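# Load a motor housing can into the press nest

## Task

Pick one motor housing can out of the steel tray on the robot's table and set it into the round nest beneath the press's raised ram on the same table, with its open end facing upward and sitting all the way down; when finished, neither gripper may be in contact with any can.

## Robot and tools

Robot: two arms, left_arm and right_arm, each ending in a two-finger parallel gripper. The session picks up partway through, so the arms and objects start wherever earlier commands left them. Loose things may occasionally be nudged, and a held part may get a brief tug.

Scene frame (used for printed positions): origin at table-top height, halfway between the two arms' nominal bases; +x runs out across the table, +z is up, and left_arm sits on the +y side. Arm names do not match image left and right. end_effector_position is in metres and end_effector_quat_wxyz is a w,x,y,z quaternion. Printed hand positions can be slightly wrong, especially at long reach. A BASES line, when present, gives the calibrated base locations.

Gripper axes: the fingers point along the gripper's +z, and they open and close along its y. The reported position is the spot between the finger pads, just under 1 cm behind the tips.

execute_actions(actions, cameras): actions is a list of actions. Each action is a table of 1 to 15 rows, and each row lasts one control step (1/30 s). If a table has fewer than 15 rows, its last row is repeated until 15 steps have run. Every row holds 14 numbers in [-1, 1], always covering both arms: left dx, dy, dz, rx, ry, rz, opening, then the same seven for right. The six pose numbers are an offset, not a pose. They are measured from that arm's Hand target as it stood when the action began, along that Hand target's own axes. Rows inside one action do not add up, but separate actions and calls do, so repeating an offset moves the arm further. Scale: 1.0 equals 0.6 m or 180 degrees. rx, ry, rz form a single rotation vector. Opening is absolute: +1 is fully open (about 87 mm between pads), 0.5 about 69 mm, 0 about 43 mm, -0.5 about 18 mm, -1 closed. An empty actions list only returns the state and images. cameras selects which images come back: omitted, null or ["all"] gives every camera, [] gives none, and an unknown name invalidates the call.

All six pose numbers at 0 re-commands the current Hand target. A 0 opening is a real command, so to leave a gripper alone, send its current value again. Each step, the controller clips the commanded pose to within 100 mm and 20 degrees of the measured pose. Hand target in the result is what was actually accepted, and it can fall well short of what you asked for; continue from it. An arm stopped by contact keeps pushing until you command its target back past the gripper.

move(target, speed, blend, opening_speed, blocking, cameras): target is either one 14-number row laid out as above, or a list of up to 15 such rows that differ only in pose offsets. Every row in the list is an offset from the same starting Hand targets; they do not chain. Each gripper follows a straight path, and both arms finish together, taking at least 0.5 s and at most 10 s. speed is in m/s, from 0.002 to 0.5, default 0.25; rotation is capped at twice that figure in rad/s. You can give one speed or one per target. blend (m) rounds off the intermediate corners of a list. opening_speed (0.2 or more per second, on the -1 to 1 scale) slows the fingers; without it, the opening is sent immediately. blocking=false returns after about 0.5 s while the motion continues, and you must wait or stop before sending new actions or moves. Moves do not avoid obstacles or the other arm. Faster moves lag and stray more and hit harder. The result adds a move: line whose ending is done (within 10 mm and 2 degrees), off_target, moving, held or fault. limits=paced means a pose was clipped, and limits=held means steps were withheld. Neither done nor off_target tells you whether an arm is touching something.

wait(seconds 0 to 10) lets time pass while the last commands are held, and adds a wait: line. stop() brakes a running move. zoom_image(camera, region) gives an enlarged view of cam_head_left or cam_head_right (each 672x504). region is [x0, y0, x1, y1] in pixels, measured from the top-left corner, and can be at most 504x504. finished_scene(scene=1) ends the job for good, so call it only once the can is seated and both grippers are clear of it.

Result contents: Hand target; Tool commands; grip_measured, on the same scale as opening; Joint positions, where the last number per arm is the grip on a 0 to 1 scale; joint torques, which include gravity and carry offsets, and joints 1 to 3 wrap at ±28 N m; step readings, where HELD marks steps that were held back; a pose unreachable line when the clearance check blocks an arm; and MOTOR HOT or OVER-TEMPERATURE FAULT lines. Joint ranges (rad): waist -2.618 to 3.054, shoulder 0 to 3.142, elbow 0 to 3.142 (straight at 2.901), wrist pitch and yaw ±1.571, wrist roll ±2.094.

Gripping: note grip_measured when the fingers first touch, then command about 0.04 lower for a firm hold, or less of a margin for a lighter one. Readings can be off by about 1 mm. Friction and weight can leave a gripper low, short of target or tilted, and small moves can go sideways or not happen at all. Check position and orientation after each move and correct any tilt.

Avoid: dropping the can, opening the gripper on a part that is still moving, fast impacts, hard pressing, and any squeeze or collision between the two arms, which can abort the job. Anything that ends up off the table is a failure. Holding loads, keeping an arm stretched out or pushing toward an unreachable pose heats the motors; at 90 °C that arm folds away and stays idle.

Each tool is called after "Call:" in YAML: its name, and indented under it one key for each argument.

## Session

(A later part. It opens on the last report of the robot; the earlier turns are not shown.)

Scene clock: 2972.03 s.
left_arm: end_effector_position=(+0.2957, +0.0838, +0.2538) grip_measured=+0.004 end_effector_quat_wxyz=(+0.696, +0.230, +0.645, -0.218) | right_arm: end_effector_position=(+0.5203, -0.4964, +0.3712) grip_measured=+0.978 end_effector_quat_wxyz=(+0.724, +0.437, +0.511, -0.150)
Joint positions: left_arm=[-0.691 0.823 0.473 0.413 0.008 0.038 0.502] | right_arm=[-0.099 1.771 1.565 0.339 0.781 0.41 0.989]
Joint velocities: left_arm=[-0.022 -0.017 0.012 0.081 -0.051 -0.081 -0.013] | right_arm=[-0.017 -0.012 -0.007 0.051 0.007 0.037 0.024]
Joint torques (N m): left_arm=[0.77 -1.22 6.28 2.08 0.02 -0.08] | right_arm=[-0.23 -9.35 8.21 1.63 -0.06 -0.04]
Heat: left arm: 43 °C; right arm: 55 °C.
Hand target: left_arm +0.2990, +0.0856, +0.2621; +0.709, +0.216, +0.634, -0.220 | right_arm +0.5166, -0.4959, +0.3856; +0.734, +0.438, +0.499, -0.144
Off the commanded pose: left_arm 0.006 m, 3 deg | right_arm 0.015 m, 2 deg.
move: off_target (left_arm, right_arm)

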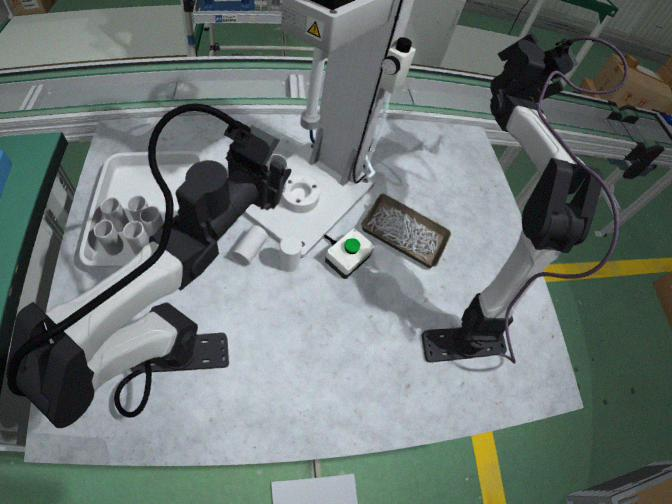

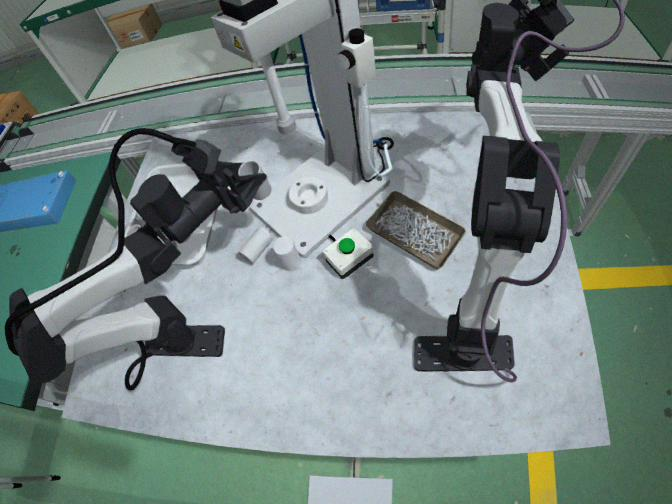

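Call:
move:
  target: [0.1484,0,0.191,0,0,-0.01,-0.1,0,0,0,0,0,0,1]
  speed: 0.08

Call:
zoom_image:
  camera: "cam_head_right"
  region: [220, 110, 380, 260]

Call:
zoom_image:
  camera: "cam_head_left"
  region: [220, 110, 380, 260]

Scene clock: 2985.67 s.
left_arm: end_effector_position=(+0.3916, +0.0218, +0.1589) grip_measured=+0.004 end_effector_quat_wxyz=(+0.684, +0.217, +0.661, -0.219) | right_arm: end_effector_position=(+0.5203, -0.4964, +0.3712) grip_measured=+0.978 end_effector_quat_wxyz=(+0.724, +0.437, +0.511, -0.150)
Joint positions: left_arm=[-0.672 1.624 0.564 1.091 0.009 0.006 0.502] | right_arm=[-0.099 1.771 1.565 0.339 0.781 0.41 0.989]
Joint velocities: left_arm=[0.002 -0.002 0.002 0.051 -0.051 -0.051 0.006] | right_arm=[-0.007 -0.007 0.022 0.022 -0.037 0.022 -0.003]
Joint torques (N m): left_arm=[0.65 -6.01 7.79 2.07 0.19 -0.05] | right_arm=[-0.23 -9.36 8.21 1.63 -0.06 -0.04]
Heat: left arm: 42 °C; right arm: 55 °C.
Hand target: left_arm +0.4006, +0.0166, +0.1811; +0.706, +0.207, +0.637, -0.231 | right_arm +0.5166, -0.4959, +0.3856; +0.734, +0.438, +0.499, -0.144
Off the commanded pose: left_arm 0.029 m, 4 deg | right_arm 0.015 m, 2 deg.
move: off_target (left_arm, right_arm)

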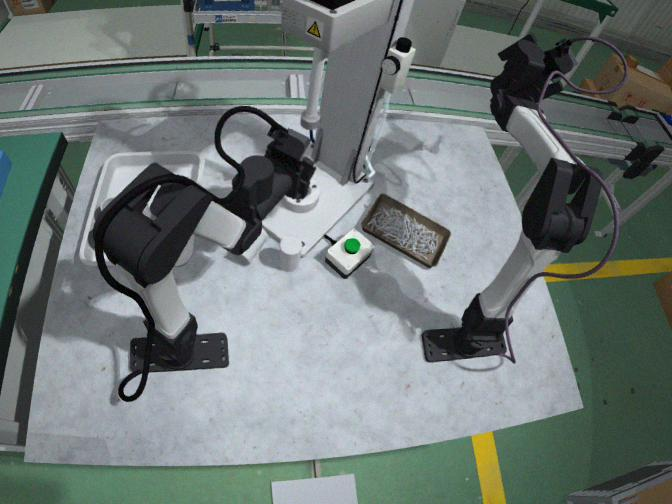

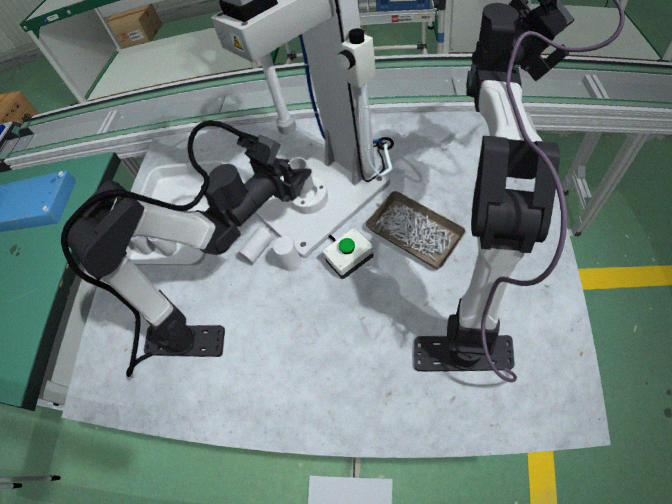

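Scaled by 3.150.

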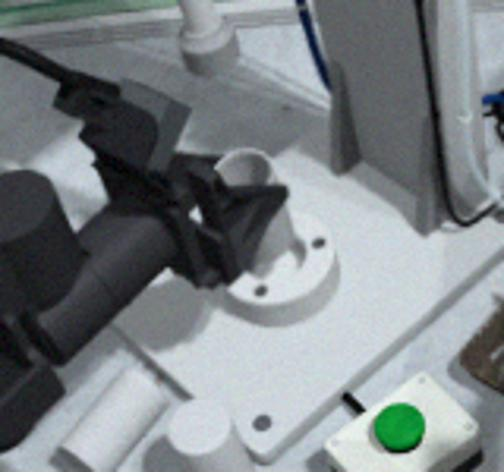

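Scaled by 3.150.

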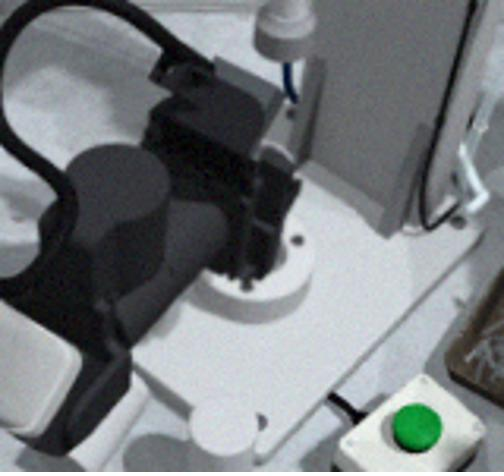

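Call:
move:
  target: [0.069,-0.002,0.007,0,-0.02,0,-0.1,0,0,0,0,0,0,1]
  speed: 0.05
  cameras: ["cam_head_left","cam_head_right"]

Call:
zoom_image:
  camera: "cam_head_right"
  region: [260, 140, 360, 230]

Call:
zoom_image:
  camera: "cam_head_left"
  region: [260, 140, 360, 230]

Scene clock: 2991.57 s.
left_arm: end_effector_position=(+0.4050, +0.0122, +0.1397) grip_measured=+0.002 end_effector_quat_wxyz=(+0.724, +0.202, +0.617, -0.233) | right_arm: end_effector_position=(+0.5203, -0.4964, +0.3712) grip_measured=+0.978 end_effector_quat_wxyz=(+0.724, +0.437, +0.511, -0.150)
Joint positions: left_arm=[-0.672 1.886 0.564 1.48 0.009 0.004 0.501] | right_arm=[-0.099 1.771 1.565 0.339 0.781 0.41 0.989]
Joint velocities: left_arm=[-0.007 -0.002 -0.002 -0.007 -0.095 -0.007 -0.006] | right_arm=[-0.002 0.007 0.007 -0.007 -0.007 -0.007 -0.008]
Joint torques (N m): left_arm=[0.35 -6.52 4.14 1.76 0.17 -0.06] | right_arm=[-0.23 -9.35 8.21 1.63 -0.06 -0.04]
Heat: left arm: 42 °C; right arm: 55 °C.
Hand target: left_arm +0.4060, +0.0116, +0.1394; +0.725, +0.200, +0.614, -0.237 | right_arm +0.5166, -0.4959, +0.3856; +0.734, +0.438, +0.499, -0.144
Off the commanded pose: left_arm 0.002 m, 1 deg | right_arm 0.015 m, 2 deg.
move: off_target (right_arm)

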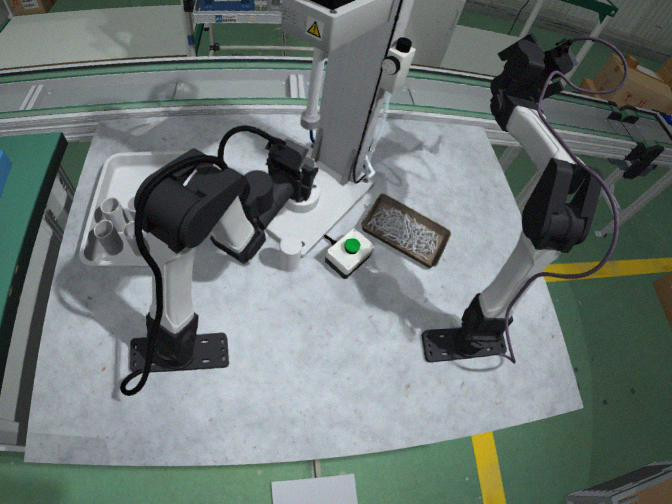

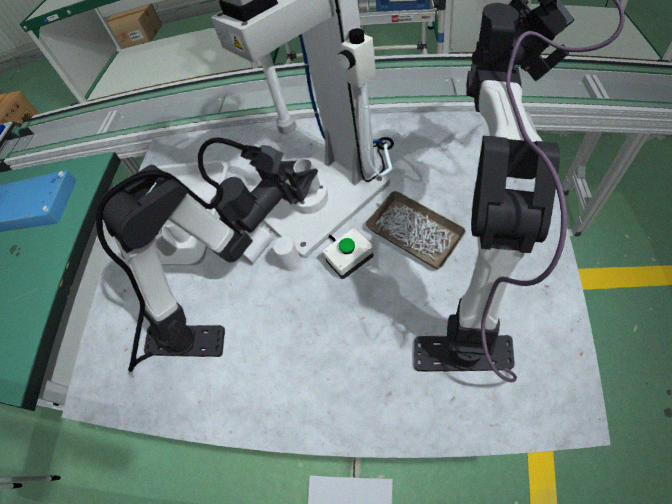

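Scaled by 5.040.

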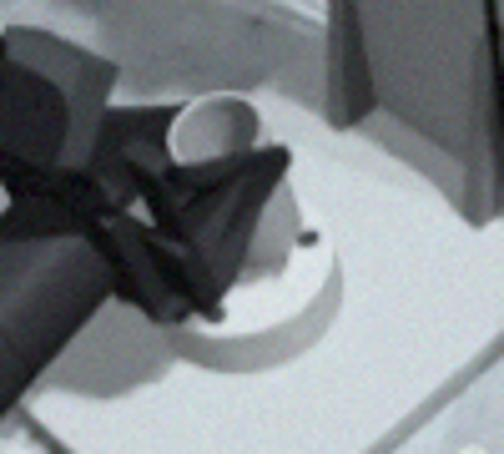

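Scaled by 5.040.

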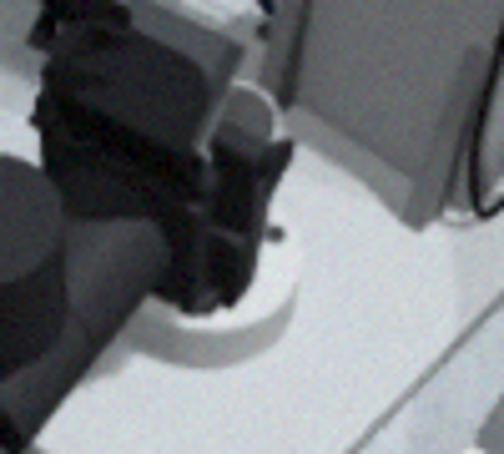

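Call:
move:
  target: [0.0253,-0.001,-0.02,0,0.022,0,-0.1,0,0,0,0,0,0,1]
  speed: 0.04
  cameras: ["cam_head_left","cam_head_right"]

Call:
zoom_image:
  camera: "cam_head_right"
  region: [260, 140, 360, 230]

Call:
zoom_image:
  camera: "cam_head_left"
  region: [260, 140, 360, 230]

Scene clock: 2997.00 s.
left_arm: end_effector_position=(+0.4029, +0.0137, +0.1378) grip_measured=+0.002 end_effector_quat_wxyz=(+0.723, +0.202, +0.618, -0.233) | right_arm: end_effector_position=(+0.5203, -0.4964, +0.3712) grip_measured=+0.978 end_effector_quat_wxyz=(+0.724, +0.437, +0.511, -0.150)
Joint positions: left_arm=[-0.672 1.887 0.553 1.49 0.009 0.004 0.501] | right_arm=[-0.099 1.771 1.565 0.339 0.781 0.41 0.989]
Joint velocities: left_arm=[0.002 0.007 -0.012 0.037 -0.022 -0.037 -0.004] | right_arm=[0.002 -0.012 0.012 0.007 0.037 0.022 0.018]
Joint torques (N m): left_arm=[0.17 -8.92 1.77 1.14 0.12 -0.05] | right_arm=[-0.23 -9.36 8.21 1.63 -0.07 -0.04]
Heat: left arm: 41 °C; right arm: 55 °C.
Hand target: left_arm +0.3982, +0.0165, +0.1225; +0.704, +0.207, +0.639, -0.230 | right_arm +0.5166, -0.4959, +0.3856; +0.734, +0.438, +0.499, -0.144
Off the commanded pose: left_arm 0.016 m, 3 deg | right_arm 0.015 m, 2 deg.
move: off_target (left_arm, right_arm)

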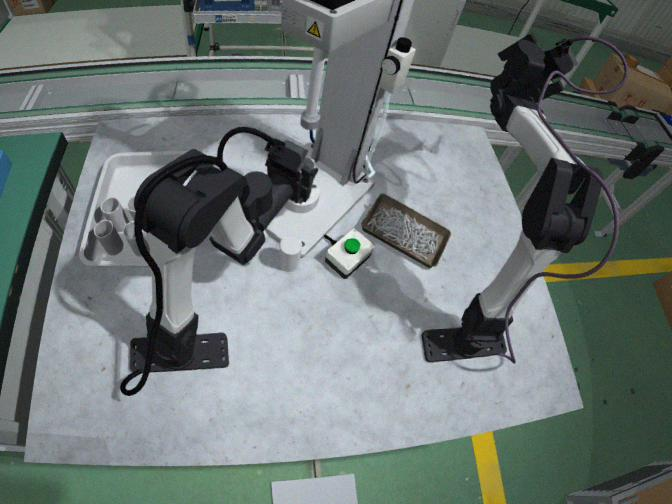

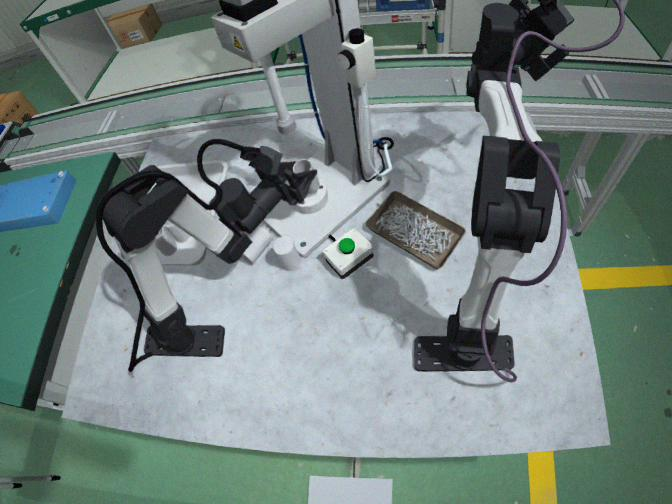

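Scaled by 5.040.

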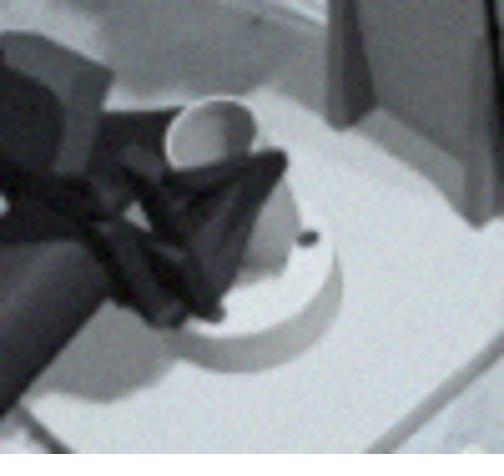

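Scaled by 5.040.

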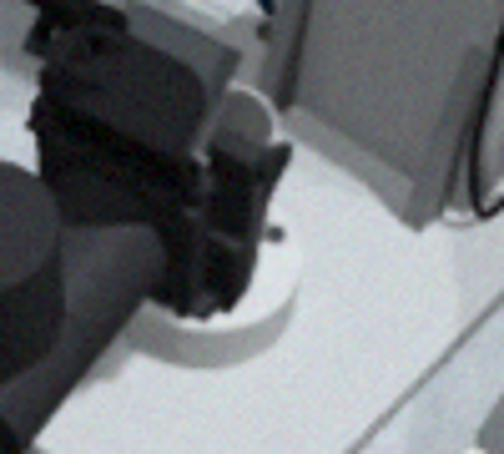

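Call:
move:
  target: [-0.06,-0.001,-0.01,0,0.005,0,-0.1,0,0,0,0,0,0,1]
  speed: 0.05
  cameras: ["cam_head_left","cam_head_right"]

Call:
zoom_image:
  camera: "cam_head_right"
  region: [260, 140, 360, 230]

Call:
zoom_image:
  camera: "cam_head_left"
  region: [260, 140, 360, 230]

Scene clock: 3008.10 s.
left_arm: end_effector_position=(+0.3914, +0.0218, +0.1388) grip_measured=+0.002 end_effector_quat_wxyz=(+0.683, +0.216, +0.662, -0.220) | right_arm: end_effector_position=(+0.5203, -0.4964, +0.3712) grip_measured=+0.978 end_effector_quat_wxyz=(+0.724, +0.437, +0.511, -0.150)
Joint positions: left_arm=[-0.672 1.704 0.535 1.199 0.009 0.004 0.501] | right_arm=[-0.099 1.771 1.565 0.339 0.781 0.41 0.989]
Joint velocities: left_arm=[0.012 -0.007 -0.002 -0.066 -0.11 -0.007 -0.001] | right_arm=[-0.007 -0.002 -0.007 0.022 -0.051 -0.007 0.003]
Joint torques (N m): left_arm=[-0.01 -10.47 4.77 1.81 0.1 -0.07] | right_arm=[-0.23 -9.35 8.21 1.63 -0.06 -0.04]
Heat: left arm: 40 °C; right arm: 55 °C.
Hand target: left_arm +0.3907, +0.0210, +0.1586; +0.699, +0.209, +0.645, -0.229 | right_arm +0.5166, -0.4959, +0.3856; +0.734, +0.438, +0.499, -0.144
Off the commanded pose: left_arm 0.019 m, 3 deg | right_arm 0.015 m, 2 deg.
move: off_target (left_arm, right_arm)

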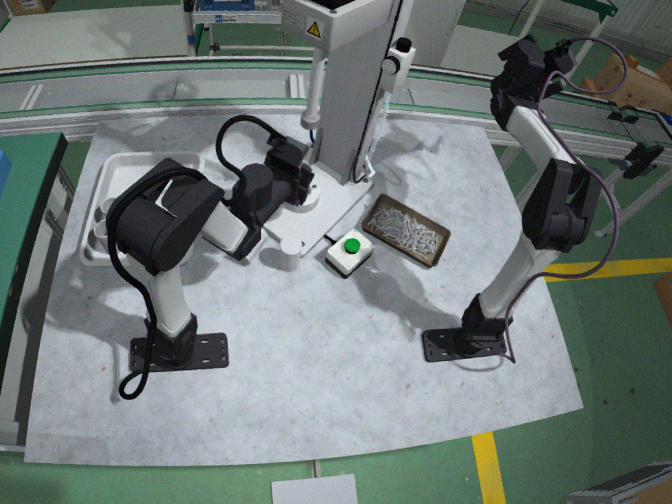

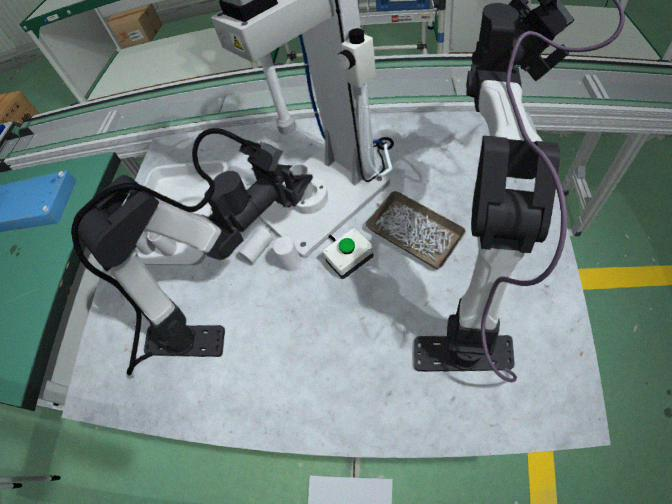

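Scaled by 5.040.

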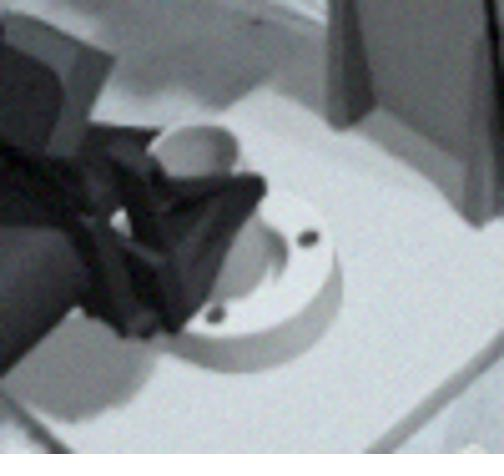

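Scaled by 5.040.

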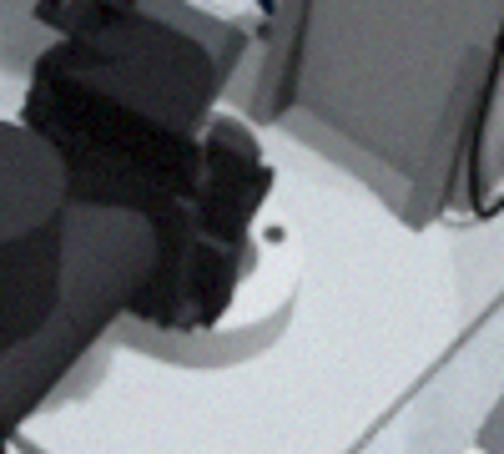

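Call:
move:
  target: [0.012,0,0.012,0,-0.008,0,-0.1,0,0,0,0,0,0,1]
  speed: 0.04
  cameras: ["cam_head_left","cam_head_right"]

Call:
zoom_image:
  camera: "cam_head_right"
  region: [260, 140, 360, 230]

Call:
zoom_image:
  camera: "cam_head_left"
  region: [260, 140, 360, 230]

Scene clock: 3014.93 s.
left_arm: end_effector_position=(+0.3937, +0.0202, +0.1392) grip_measured=+0.002 end_effector_quat_wxyz=(+0.692, +0.213, +0.653, -0.223) | right_arm: end_effector_position=(+0.5203, -0.4964, +0.3712) grip_measured=+0.978 end_effector_quat_wxyz=(+0.724, +0.437, +0.511, -0.150)
Joint positions: left_arm=[-0.672 1.739 0.535 1.261 0.009 0.004 0.501] | right_arm=[-0.099 1.771 1.565 0.339 0.781 0.41 0.989]
Joint velocities: left_arm=[-0.027 -0.007 -0.017 -0.022 -0.037 -0.007 -0.004] | right_arm=[0.007 0.007 -0.007 -0.007 -0.022 0.037 0.003]
Joint torques (N m): left_arm=[-0.01 -6.38 5.42 2.06 0.11 -0.05] | right_arm=[-0.23 -9.35 8.21 1.63 -0.06 -0.04]
Heat: left arm: 41 °C; right arm: 55 °C.
Hand target: left_arm +0.3968, +0.0166, +0.1517; +0.707, +0.206, +0.636, -0.231 | right_arm +0.5166, -0.4959, +0.3856; +0.734, +0.438, +0.499, -0.144
Off the commanded pose: left_arm 0.014 m, 3 deg | right_arm 0.015 m, 2 deg.
move: off_target (left_arm, right_arm)

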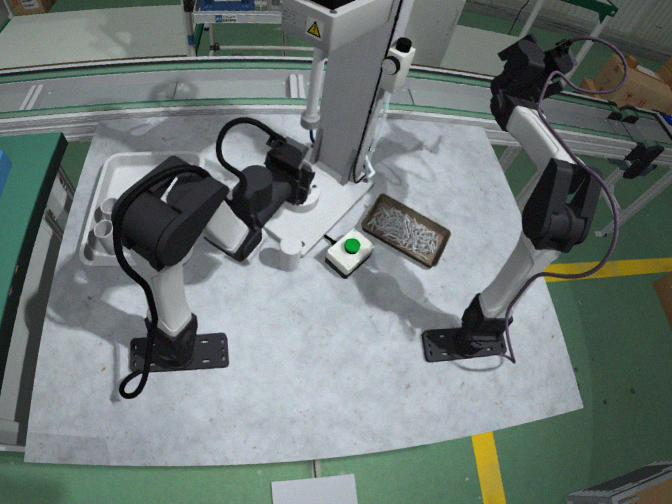

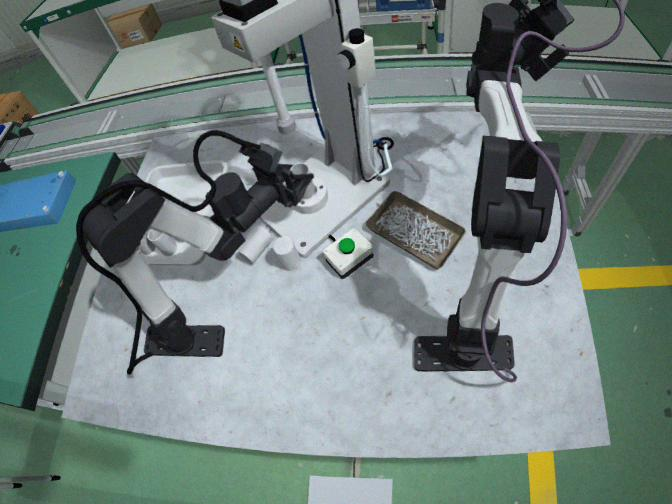

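Scaled by 5.040.

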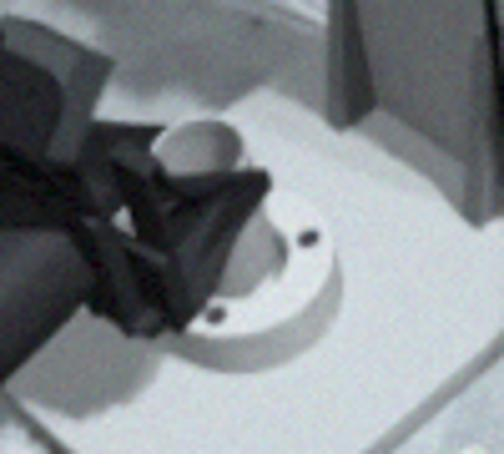

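Scaled by 5.040.

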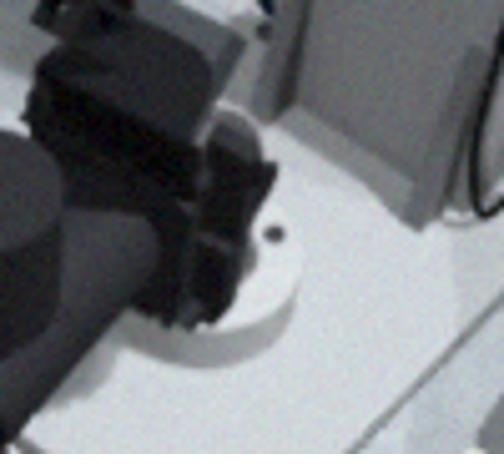

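Call:
move:
  target: [0.035,-0.002,0.008,0,-0.004,0,-0.1,0,0,0,0,0,0,1]
  speed: 0.03
  cameras: ["cam_head_left","cam_head_right"]

Call:
zoom_image:
  camera: "cam_head_right"
  region: [260, 140, 360, 230]

Call:
zoom_image:
  camera: "cam_head_left"
  region: [260, 140, 360, 230]

Scene clock: 3020.07 s.
left_arm: end_effector_position=(+0.3974, +0.0164, +0.1160) grip_measured=+0.002 end_effector_quat_wxyz=(+0.692, +0.213, +0.652, -0.226) | right_arm: end_effector_position=(+0.5203, -0.4964, +0.3712) grip_measured=+0.978 end_effector_quat_wxyz=(+0.724, +0.437, +0.511, -0.150)
Joint positions: left_arm=[-0.672 1.864 0.535 1.389 0.014 0 0.501] | right_arm=[-0.099 1.771 1.565 0.339 0.781 0.41 0.989]
Joint velocities: left_arm=[0.012 -0.002 -0.007 0.037 0.007 -0.022 0.006] | right_arm=[0.007 -0.017 -0.007 0.051 -0.037 -0.022 0.013]
Joint torques (N m): left_arm=[-0.36 -6.89 5.15 2.09 0.04 -0.01] | right_arm=[-0.23 -9.36 8.21 1.63 -0.06 -0.04]
Heat: left arm: 40 °C; right arm: 55 °C.
Hand target: left_arm +0.4014, +0.0119, +0.1308; +0.711, +0.205, +0.631, -0.233 | right_arm +0.5166, -0.4959, +0.3856; +0.734, +0.438, +0.499, -0.144
Off the commanded pose: left_arm 0.017 m, 3 deg | right_arm 0.015 m, 2 deg.
move: off_target (left_arm, right_arm)

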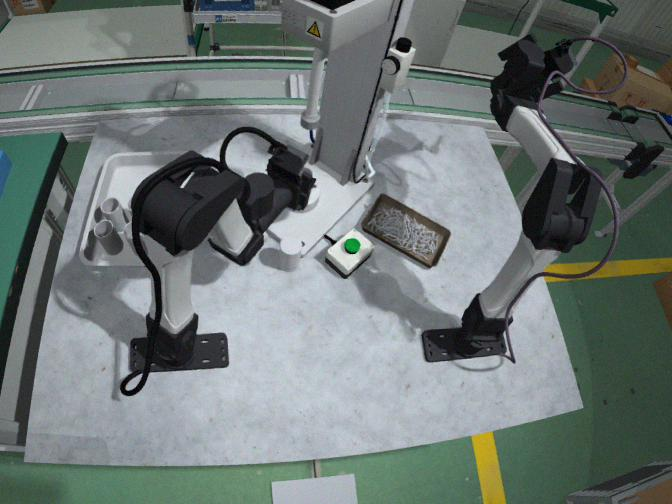

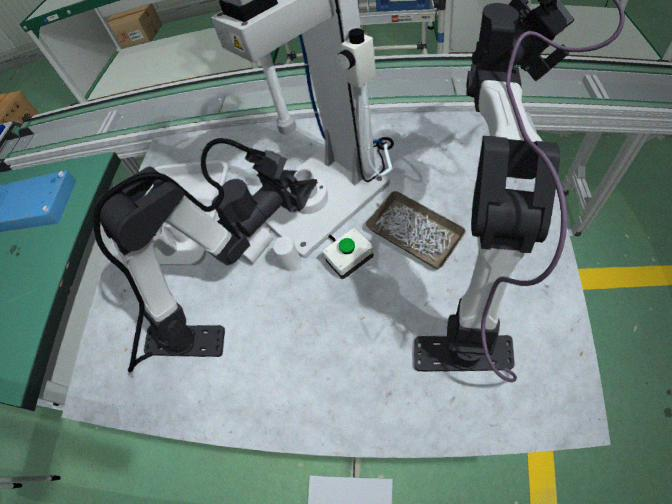

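Scaled by 5.040.

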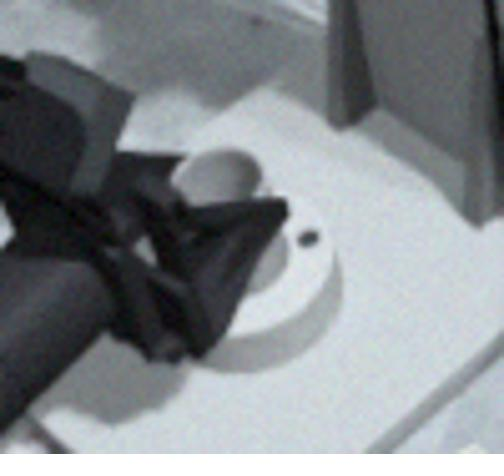

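Scaled by 5.040.

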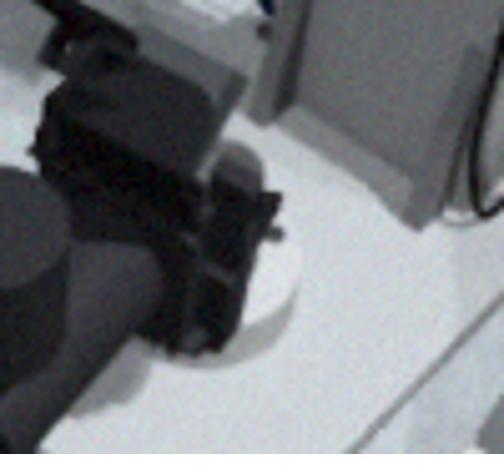

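Call:
move:
  target: [0.025,0,-0.002,0,0,0,-0.1,0,0,0,0,0,0,1]
  speed: 0.02
  cameras: ["cam_head_left","cam_head_right"]

Call:
zoom_image:
  camera: "cam_head_right"
  region: [260, 140, 360, 230]

Call:
zoom_image:
  camera: "cam_head_left"
  region: [260, 140, 360, 230]

Scene clock: 3024.20 s.
left_arm: end_effector_position=(+0.3986, +0.0155, +0.1160) grip_measured=+0.001 end_effector_quat_wxyz=(+0.709, +0.208, +0.633, -0.231) | right_arm: end_effector_position=(+0.5203, -0.4964, +0.3712) grip_measured=+0.978 end_effector_quat_wxyz=(+0.724, +0.437, +0.511, -0.150)
Joint positions: left_arm=[-0.672 1.93 0.53 1.513 0.014 0 0.501] | right_arm=[-0.099 1.771 1.565 0.339 0.781 0.41 0.989]
Joint velocities: left_arm=[-0.007 -0.022 0.017 0.007 0.007 0.022 0.009] | right_arm=[-0.002 -0.007 -0.012 -0.007 -0.022 -0.022 0.003]
Joint torques (N m): left_arm=[-0.43 -6.02 4.75 1.65 0.04 0.01] | right_arm=[-0.23 -9.36 8.21 1.63 -0.06 -0.04]
Heat: left arm: 40 °C; right arm: 55 °C.
Hand target: left_arm +0.4017, +0.0118, +0.1155; +0.711, +0.205, +0.631, -0.233 | right_arm +0.5166, -0.4959, +0.3856; +0.734, +0.438, +0.499, -0.144
Off the commanded pose: left_arm 0.005 m, 0 deg | right_arm 0.015 m, 2 deg.
move: off_target (right_arm)

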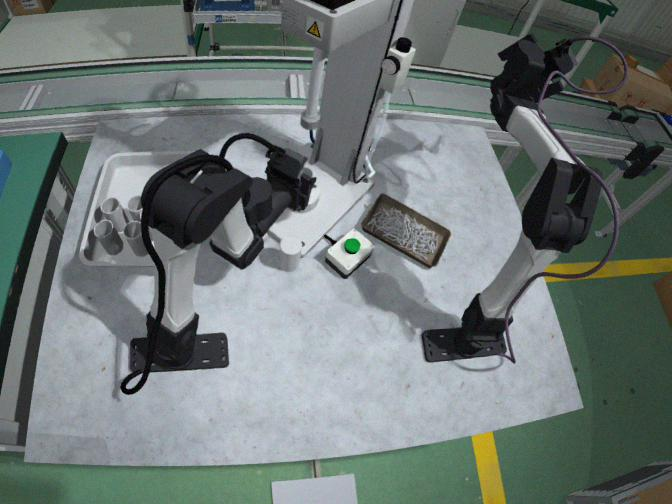

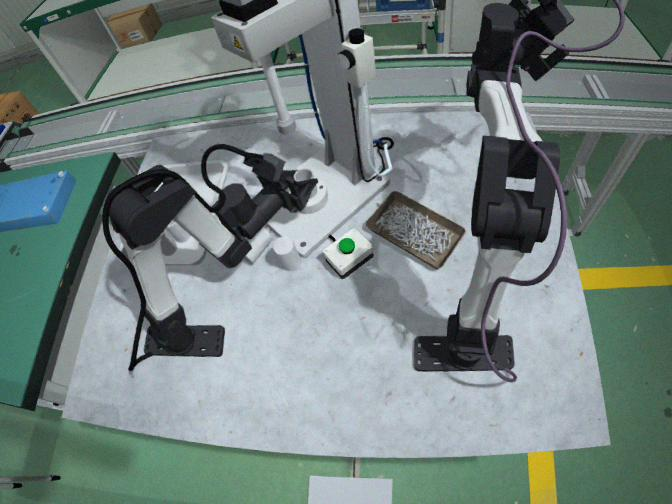

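Scaled by 5.040.

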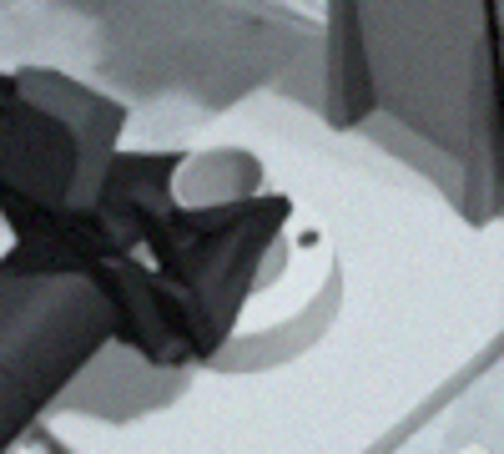

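Scaled by 5.040.

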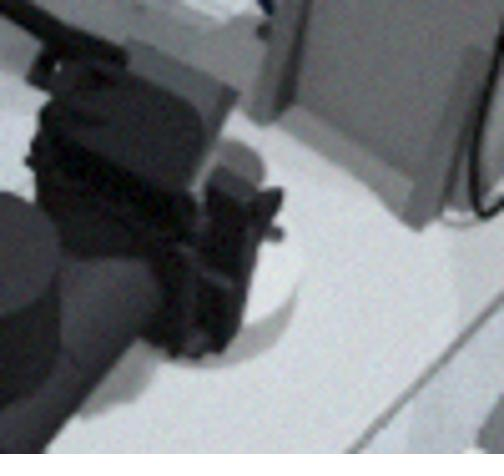

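Call:
move:
  target: [0.03,-0.003,0.003,0,0.003,0,-0.1,0,0,0,0,0,0,1]
  speed: 0.02
  cameras: ["cam_head_left","cam_head_right"]

Call:
zoom_image:
  camera: "cam_head_right"
  region: [260, 140, 360, 230]

Call:
zoom_image:
  camera: "cam_head_left"
  region: [260, 140, 360, 230]

Scene clock: 3028.30 s.
left_arm: end_effector_position=(+0.3992, +0.0132, +0.1132) grip_measured=-0.003 end_effector_quat_wxyz=(+0.718, +0.205, +0.622, -0.235) | right_arm: end_effector_position=(+0.5203, -0.4964, +0.3712) grip_measured=+0.978 end_effector_quat_wxyz=(+0.724, +0.437, +0.511, -0.150)
Joint positions: left_arm=[-0.675 1.984 0.534 1.593 0.012 0 0.498] | right_arm=[-0.099 1.771 1.565 0.339 0.781 0.41 0.989]
Joint velocities: left_arm=[-0.002 0.007 0.007 0.022 -0.007 -0.051 -0.004] | right_arm=[-0.012 -0.002 0.007 0.066 0.007 -0.066 0.013]
Joint torques (N m): left_arm=[-0.57 -3.41 5.03 1.48 -0.02 0.01] | right_arm=[-0.23 -9.35 8.21 1.63 -0.06 -0.04]
Heat: left arm: 40 °C; right arm: 55 °C.
Hand target: left_arm +0.4036, +0.0084, +0.0975; +0.708, +0.206, +0.635, -0.232 | right_arm +0.5166, -0.4959, +0.3856; +0.734, +0.438, +0.499, -0.144
Off the commanded pose: left_arm 0.017 m, 2 deg | right_arm 0.015 m, 2 deg.
joint read past its limit (left arm) — joint 4 (wrist pitch), upper limit.
move: off_target (left_arm, right_arm)

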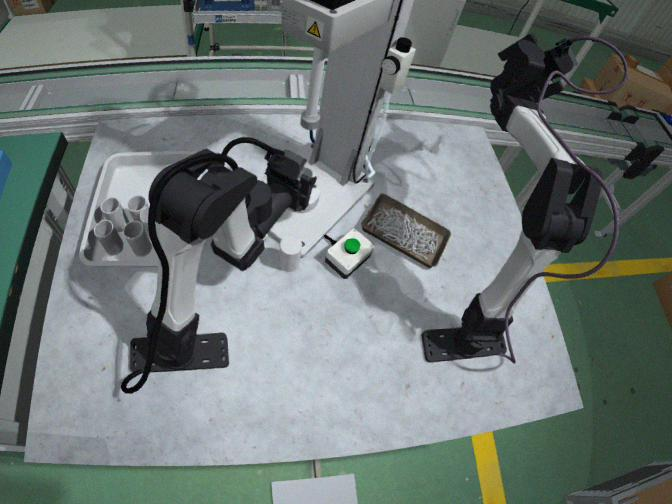

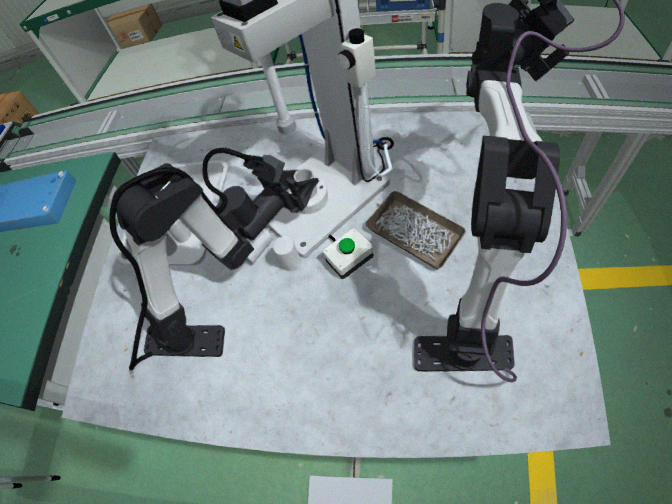

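Scaled by 5.040.

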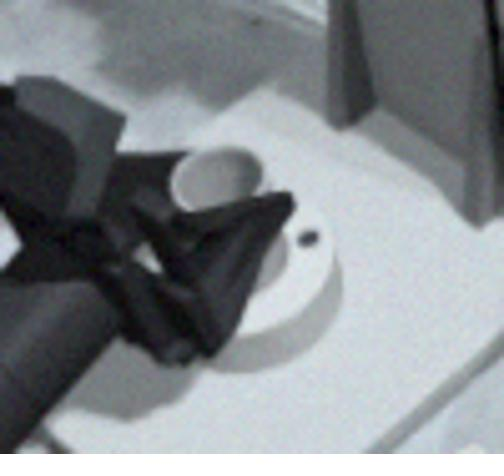

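Scaled by 5.040.

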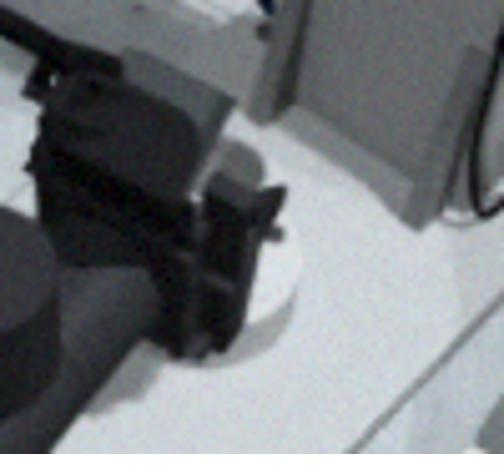

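Call:
move:
  target: [-0.015,0.002,-0.006,0,0,0,-0.1,0,0,0,0,0,0,1]
  speed: 0.03
  cameras: []

Call:
move:
  target: [0,0,0,0,0,0,0.08,0,0,0,0,0,0,1]
  opening_speed: 0.2
  cameras: ["cam_head_left","cam_head_right"]

Call:
zoom_image:
  camera: "cam_head_right"
  region: [260, 140, 360, 230]

Call:
zoom_image:
  camera: "cam_head_left"
  region: [260, 140, 360, 230]

Scene clock: 3036.43 s.
left_arm: end_effector_position=(+0.3992, +0.0132, +0.1137) grip_measured=-0.003 end_effector_quat_wxyz=(+0.718, +0.205, +0.622, -0.235) | right_arm: end_effector_position=(+0.5203, -0.4964, +0.3712) grip_measured=+0.978 end_effector_quat_wxyz=(+0.724, +0.437, +0.511, -0.150)
Joint positions: left_arm=[-0.675 1.983 0.534 1.592 0.012 0 0.498] | right_arm=[-0.099 1.771 1.565 0.339 0.781 0.41 0.989]
Joint velocities: left_arm=[-0.007 -0.002 -0.002 -0.051 -0.051 0.022 -0.006] | right_arm=[0.002 -0.007 -0.017 -0.007 0.022 0.022 -0.008]
Joint torques (N m): left_arm=[-0.29 -8.23 3.77 1.17 0.01 0.03] | right_arm=[-0.21 -9.36 8.21 1.62 -0.06 -0.04]
Heat: left arm: 39 °C; right arm: 55 °C.
Hand target: left_arm +0.4007, +0.0119, +0.1062; +0.708, +0.206, +0.635, -0.232 | right_arm +0.5166, -0.4959, +0.3856; +0.734, +0.438, +0.499, -0.144
Off the commanded pose: left_arm 0.008 m, 2 deg | right_arm 0.015 m, 2 deg.
joint read past its limit (left arm) — joint 4 (wrist pitch), upper limit.
move: off_target (right_arm)
No camera images: "cameras" was empty.

Scene clock: 3037.60 s.
left_arm: end_effector_position=(+0.3989, +0.0134, +0.1049) grip_measured=+0.080 end_effector_quat_wxyz=(+0.707, +0.209, +0.634, -0.232) | right_arm: end_effector_position=(+0.5203, -0.4964, +0.3712) grip_measured=+0.978 end_effector_quat_wxyz=(+0.724, +0.437, +0.511, -0.150)
Joint positions: left_arm=[-0.675 1.983 0.534 1.557 0.012 0 0.54] | right_arm=[-0.099 1.771 1.565 0.339 0.781 0.41 0.989]
Joint velocities: left_arm=[0.007 0.002 -0.012 -0.081 -0.022 0.007 0.004] | right_arm=[-0.007 0.012 -0.012 -0.051 -0.007 -0.066 -0.018]
Joint torques (N m): left_arm=[-0.29 -8.29 3.99 1.51 0.04 0.02] | right_arm=[-0.23 -9.36 8.21 1.63 -0.06 -0.04]
Heat: left arm: 39 °C; right arm: 55 °C.
Hand target: left_arm +0.4007, +0.0119, +0.1061; +0.708, +0.206, +0.635, -0.232 | right_arm +0.5166, -0.4959, +0.3856; +0.734, +0.438, +0.499, -0.144
Off the commanded pose: left_arm 0.003 m, 0 deg | right_arm 0.015 m, 2 deg.
move: off_target (right_arm)

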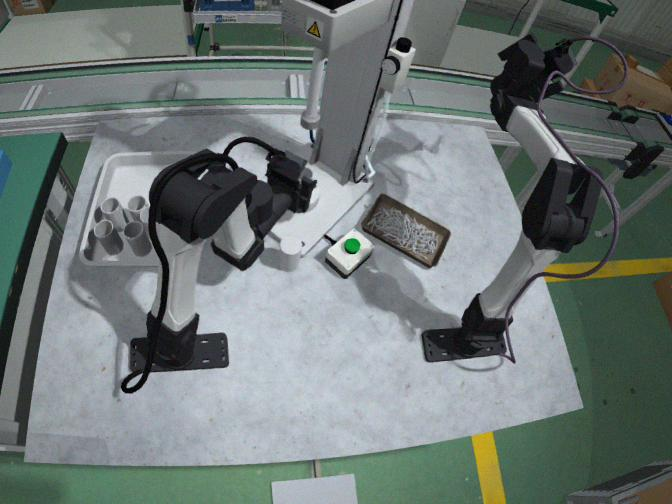

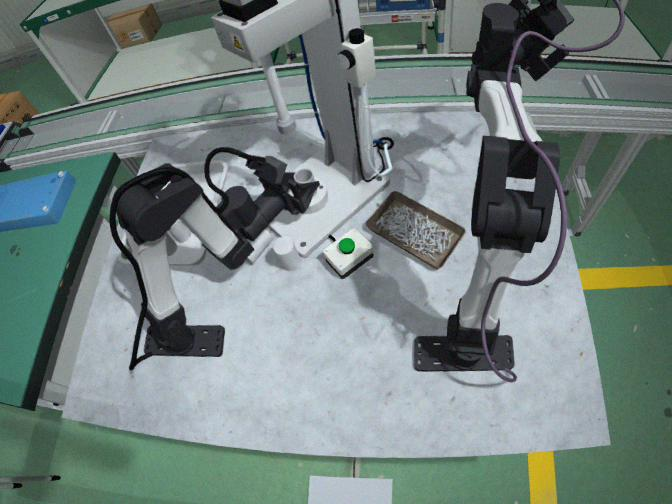

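Scaled by 5.040.

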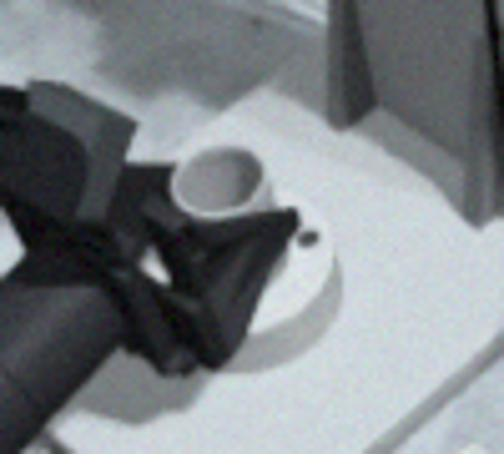

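Scaled by 5.040.

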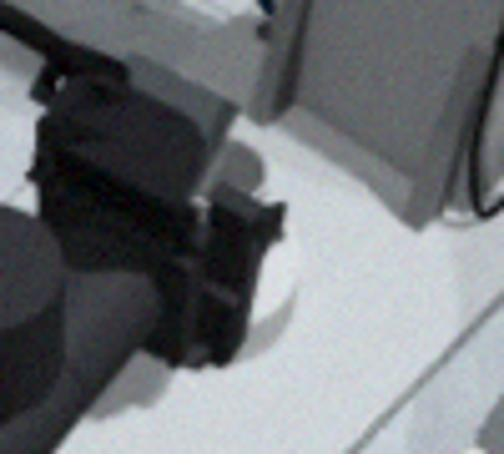

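Call:
move:
  target: [0,0,0,0,0,0,0.6,0,0,0,0,0,0,1]
  opening_speed: 0.5
  cameras: ["cam_head_left","cam_head_right"]

Call:
zoom_image:
  camera: "cam_head_right"
  region: [260, 140, 360, 230]

Scene clock: 3042.33 s.
left_arm: end_effector_position=(+0.3989, +0.0134, +0.1047) grip_measured=+0.600 end_effector_quat_wxyz=(+0.707, +0.209, +0.635, -0.232) | right_arm: end_effector_position=(+0.5203, -0.4964, +0.3712) grip_measured=+0.978 end_effector_quat_wxyz=(+0.724, +0.437, +0.511, -0.150)
Joint positions: left_arm=[-0.675 1.983 0.534 1.557 0.012 0 0.8] | right_arm=[-0.099 1.771 1.565 0.339 0.781 0.41 0.989]
Joint velocities: left_arm=[0.002 0.002 -0.007 -0.022 -0.022 0.125 -0.008] | right_arm=[-0.012 -0.012 -0.007 -0.037 -0.066 -0.037 0.013]
Joint torques (N m): left_arm=[-0.29 -8.24 3.99 1.53 0.01 0.01] | right_arm=[-0.23 -9.36 8.21 1.63 -0.06 -0.04]
Heat: left arm: 39 °C; right arm: 55 °C.
Hand target: left_arm +0.4007, +0.0119, +0.1062; +0.708, +0.206, +0.635, -0.232 | right_arm +0.5166, -0.4959, +0.3856; +0.734, +0.438, +0.499, -0.144
Off the commanded pose: left_arm 0.003 m, 0 deg | right_arm 0.015 m, 2 deg.
move: off_target (right_arm)

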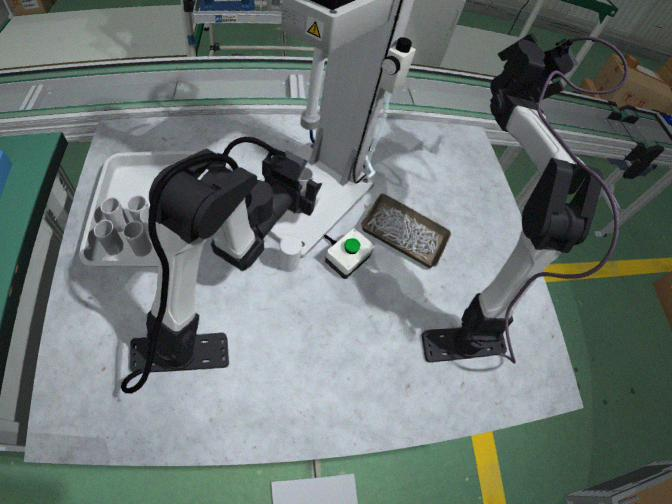

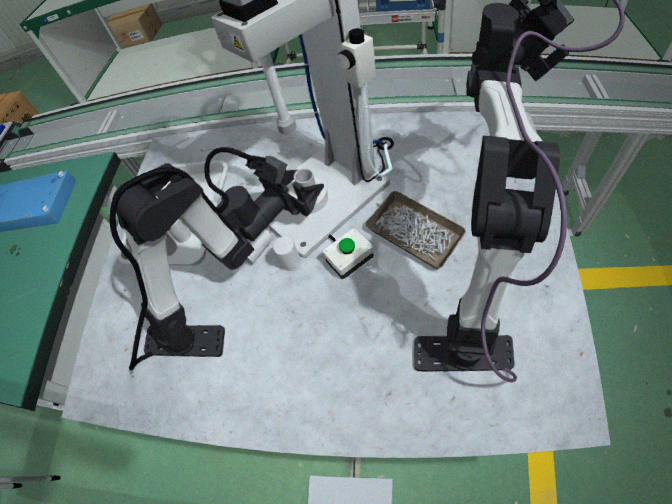

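Scaled by 5.040.

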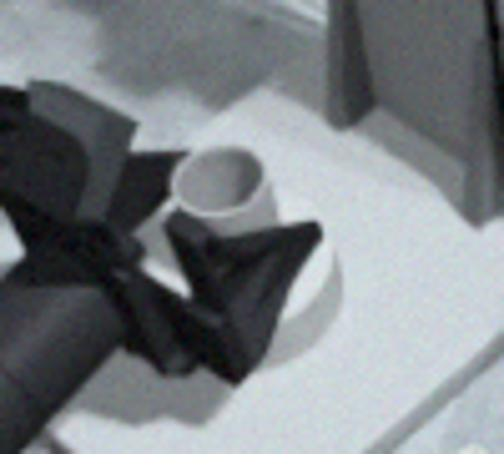

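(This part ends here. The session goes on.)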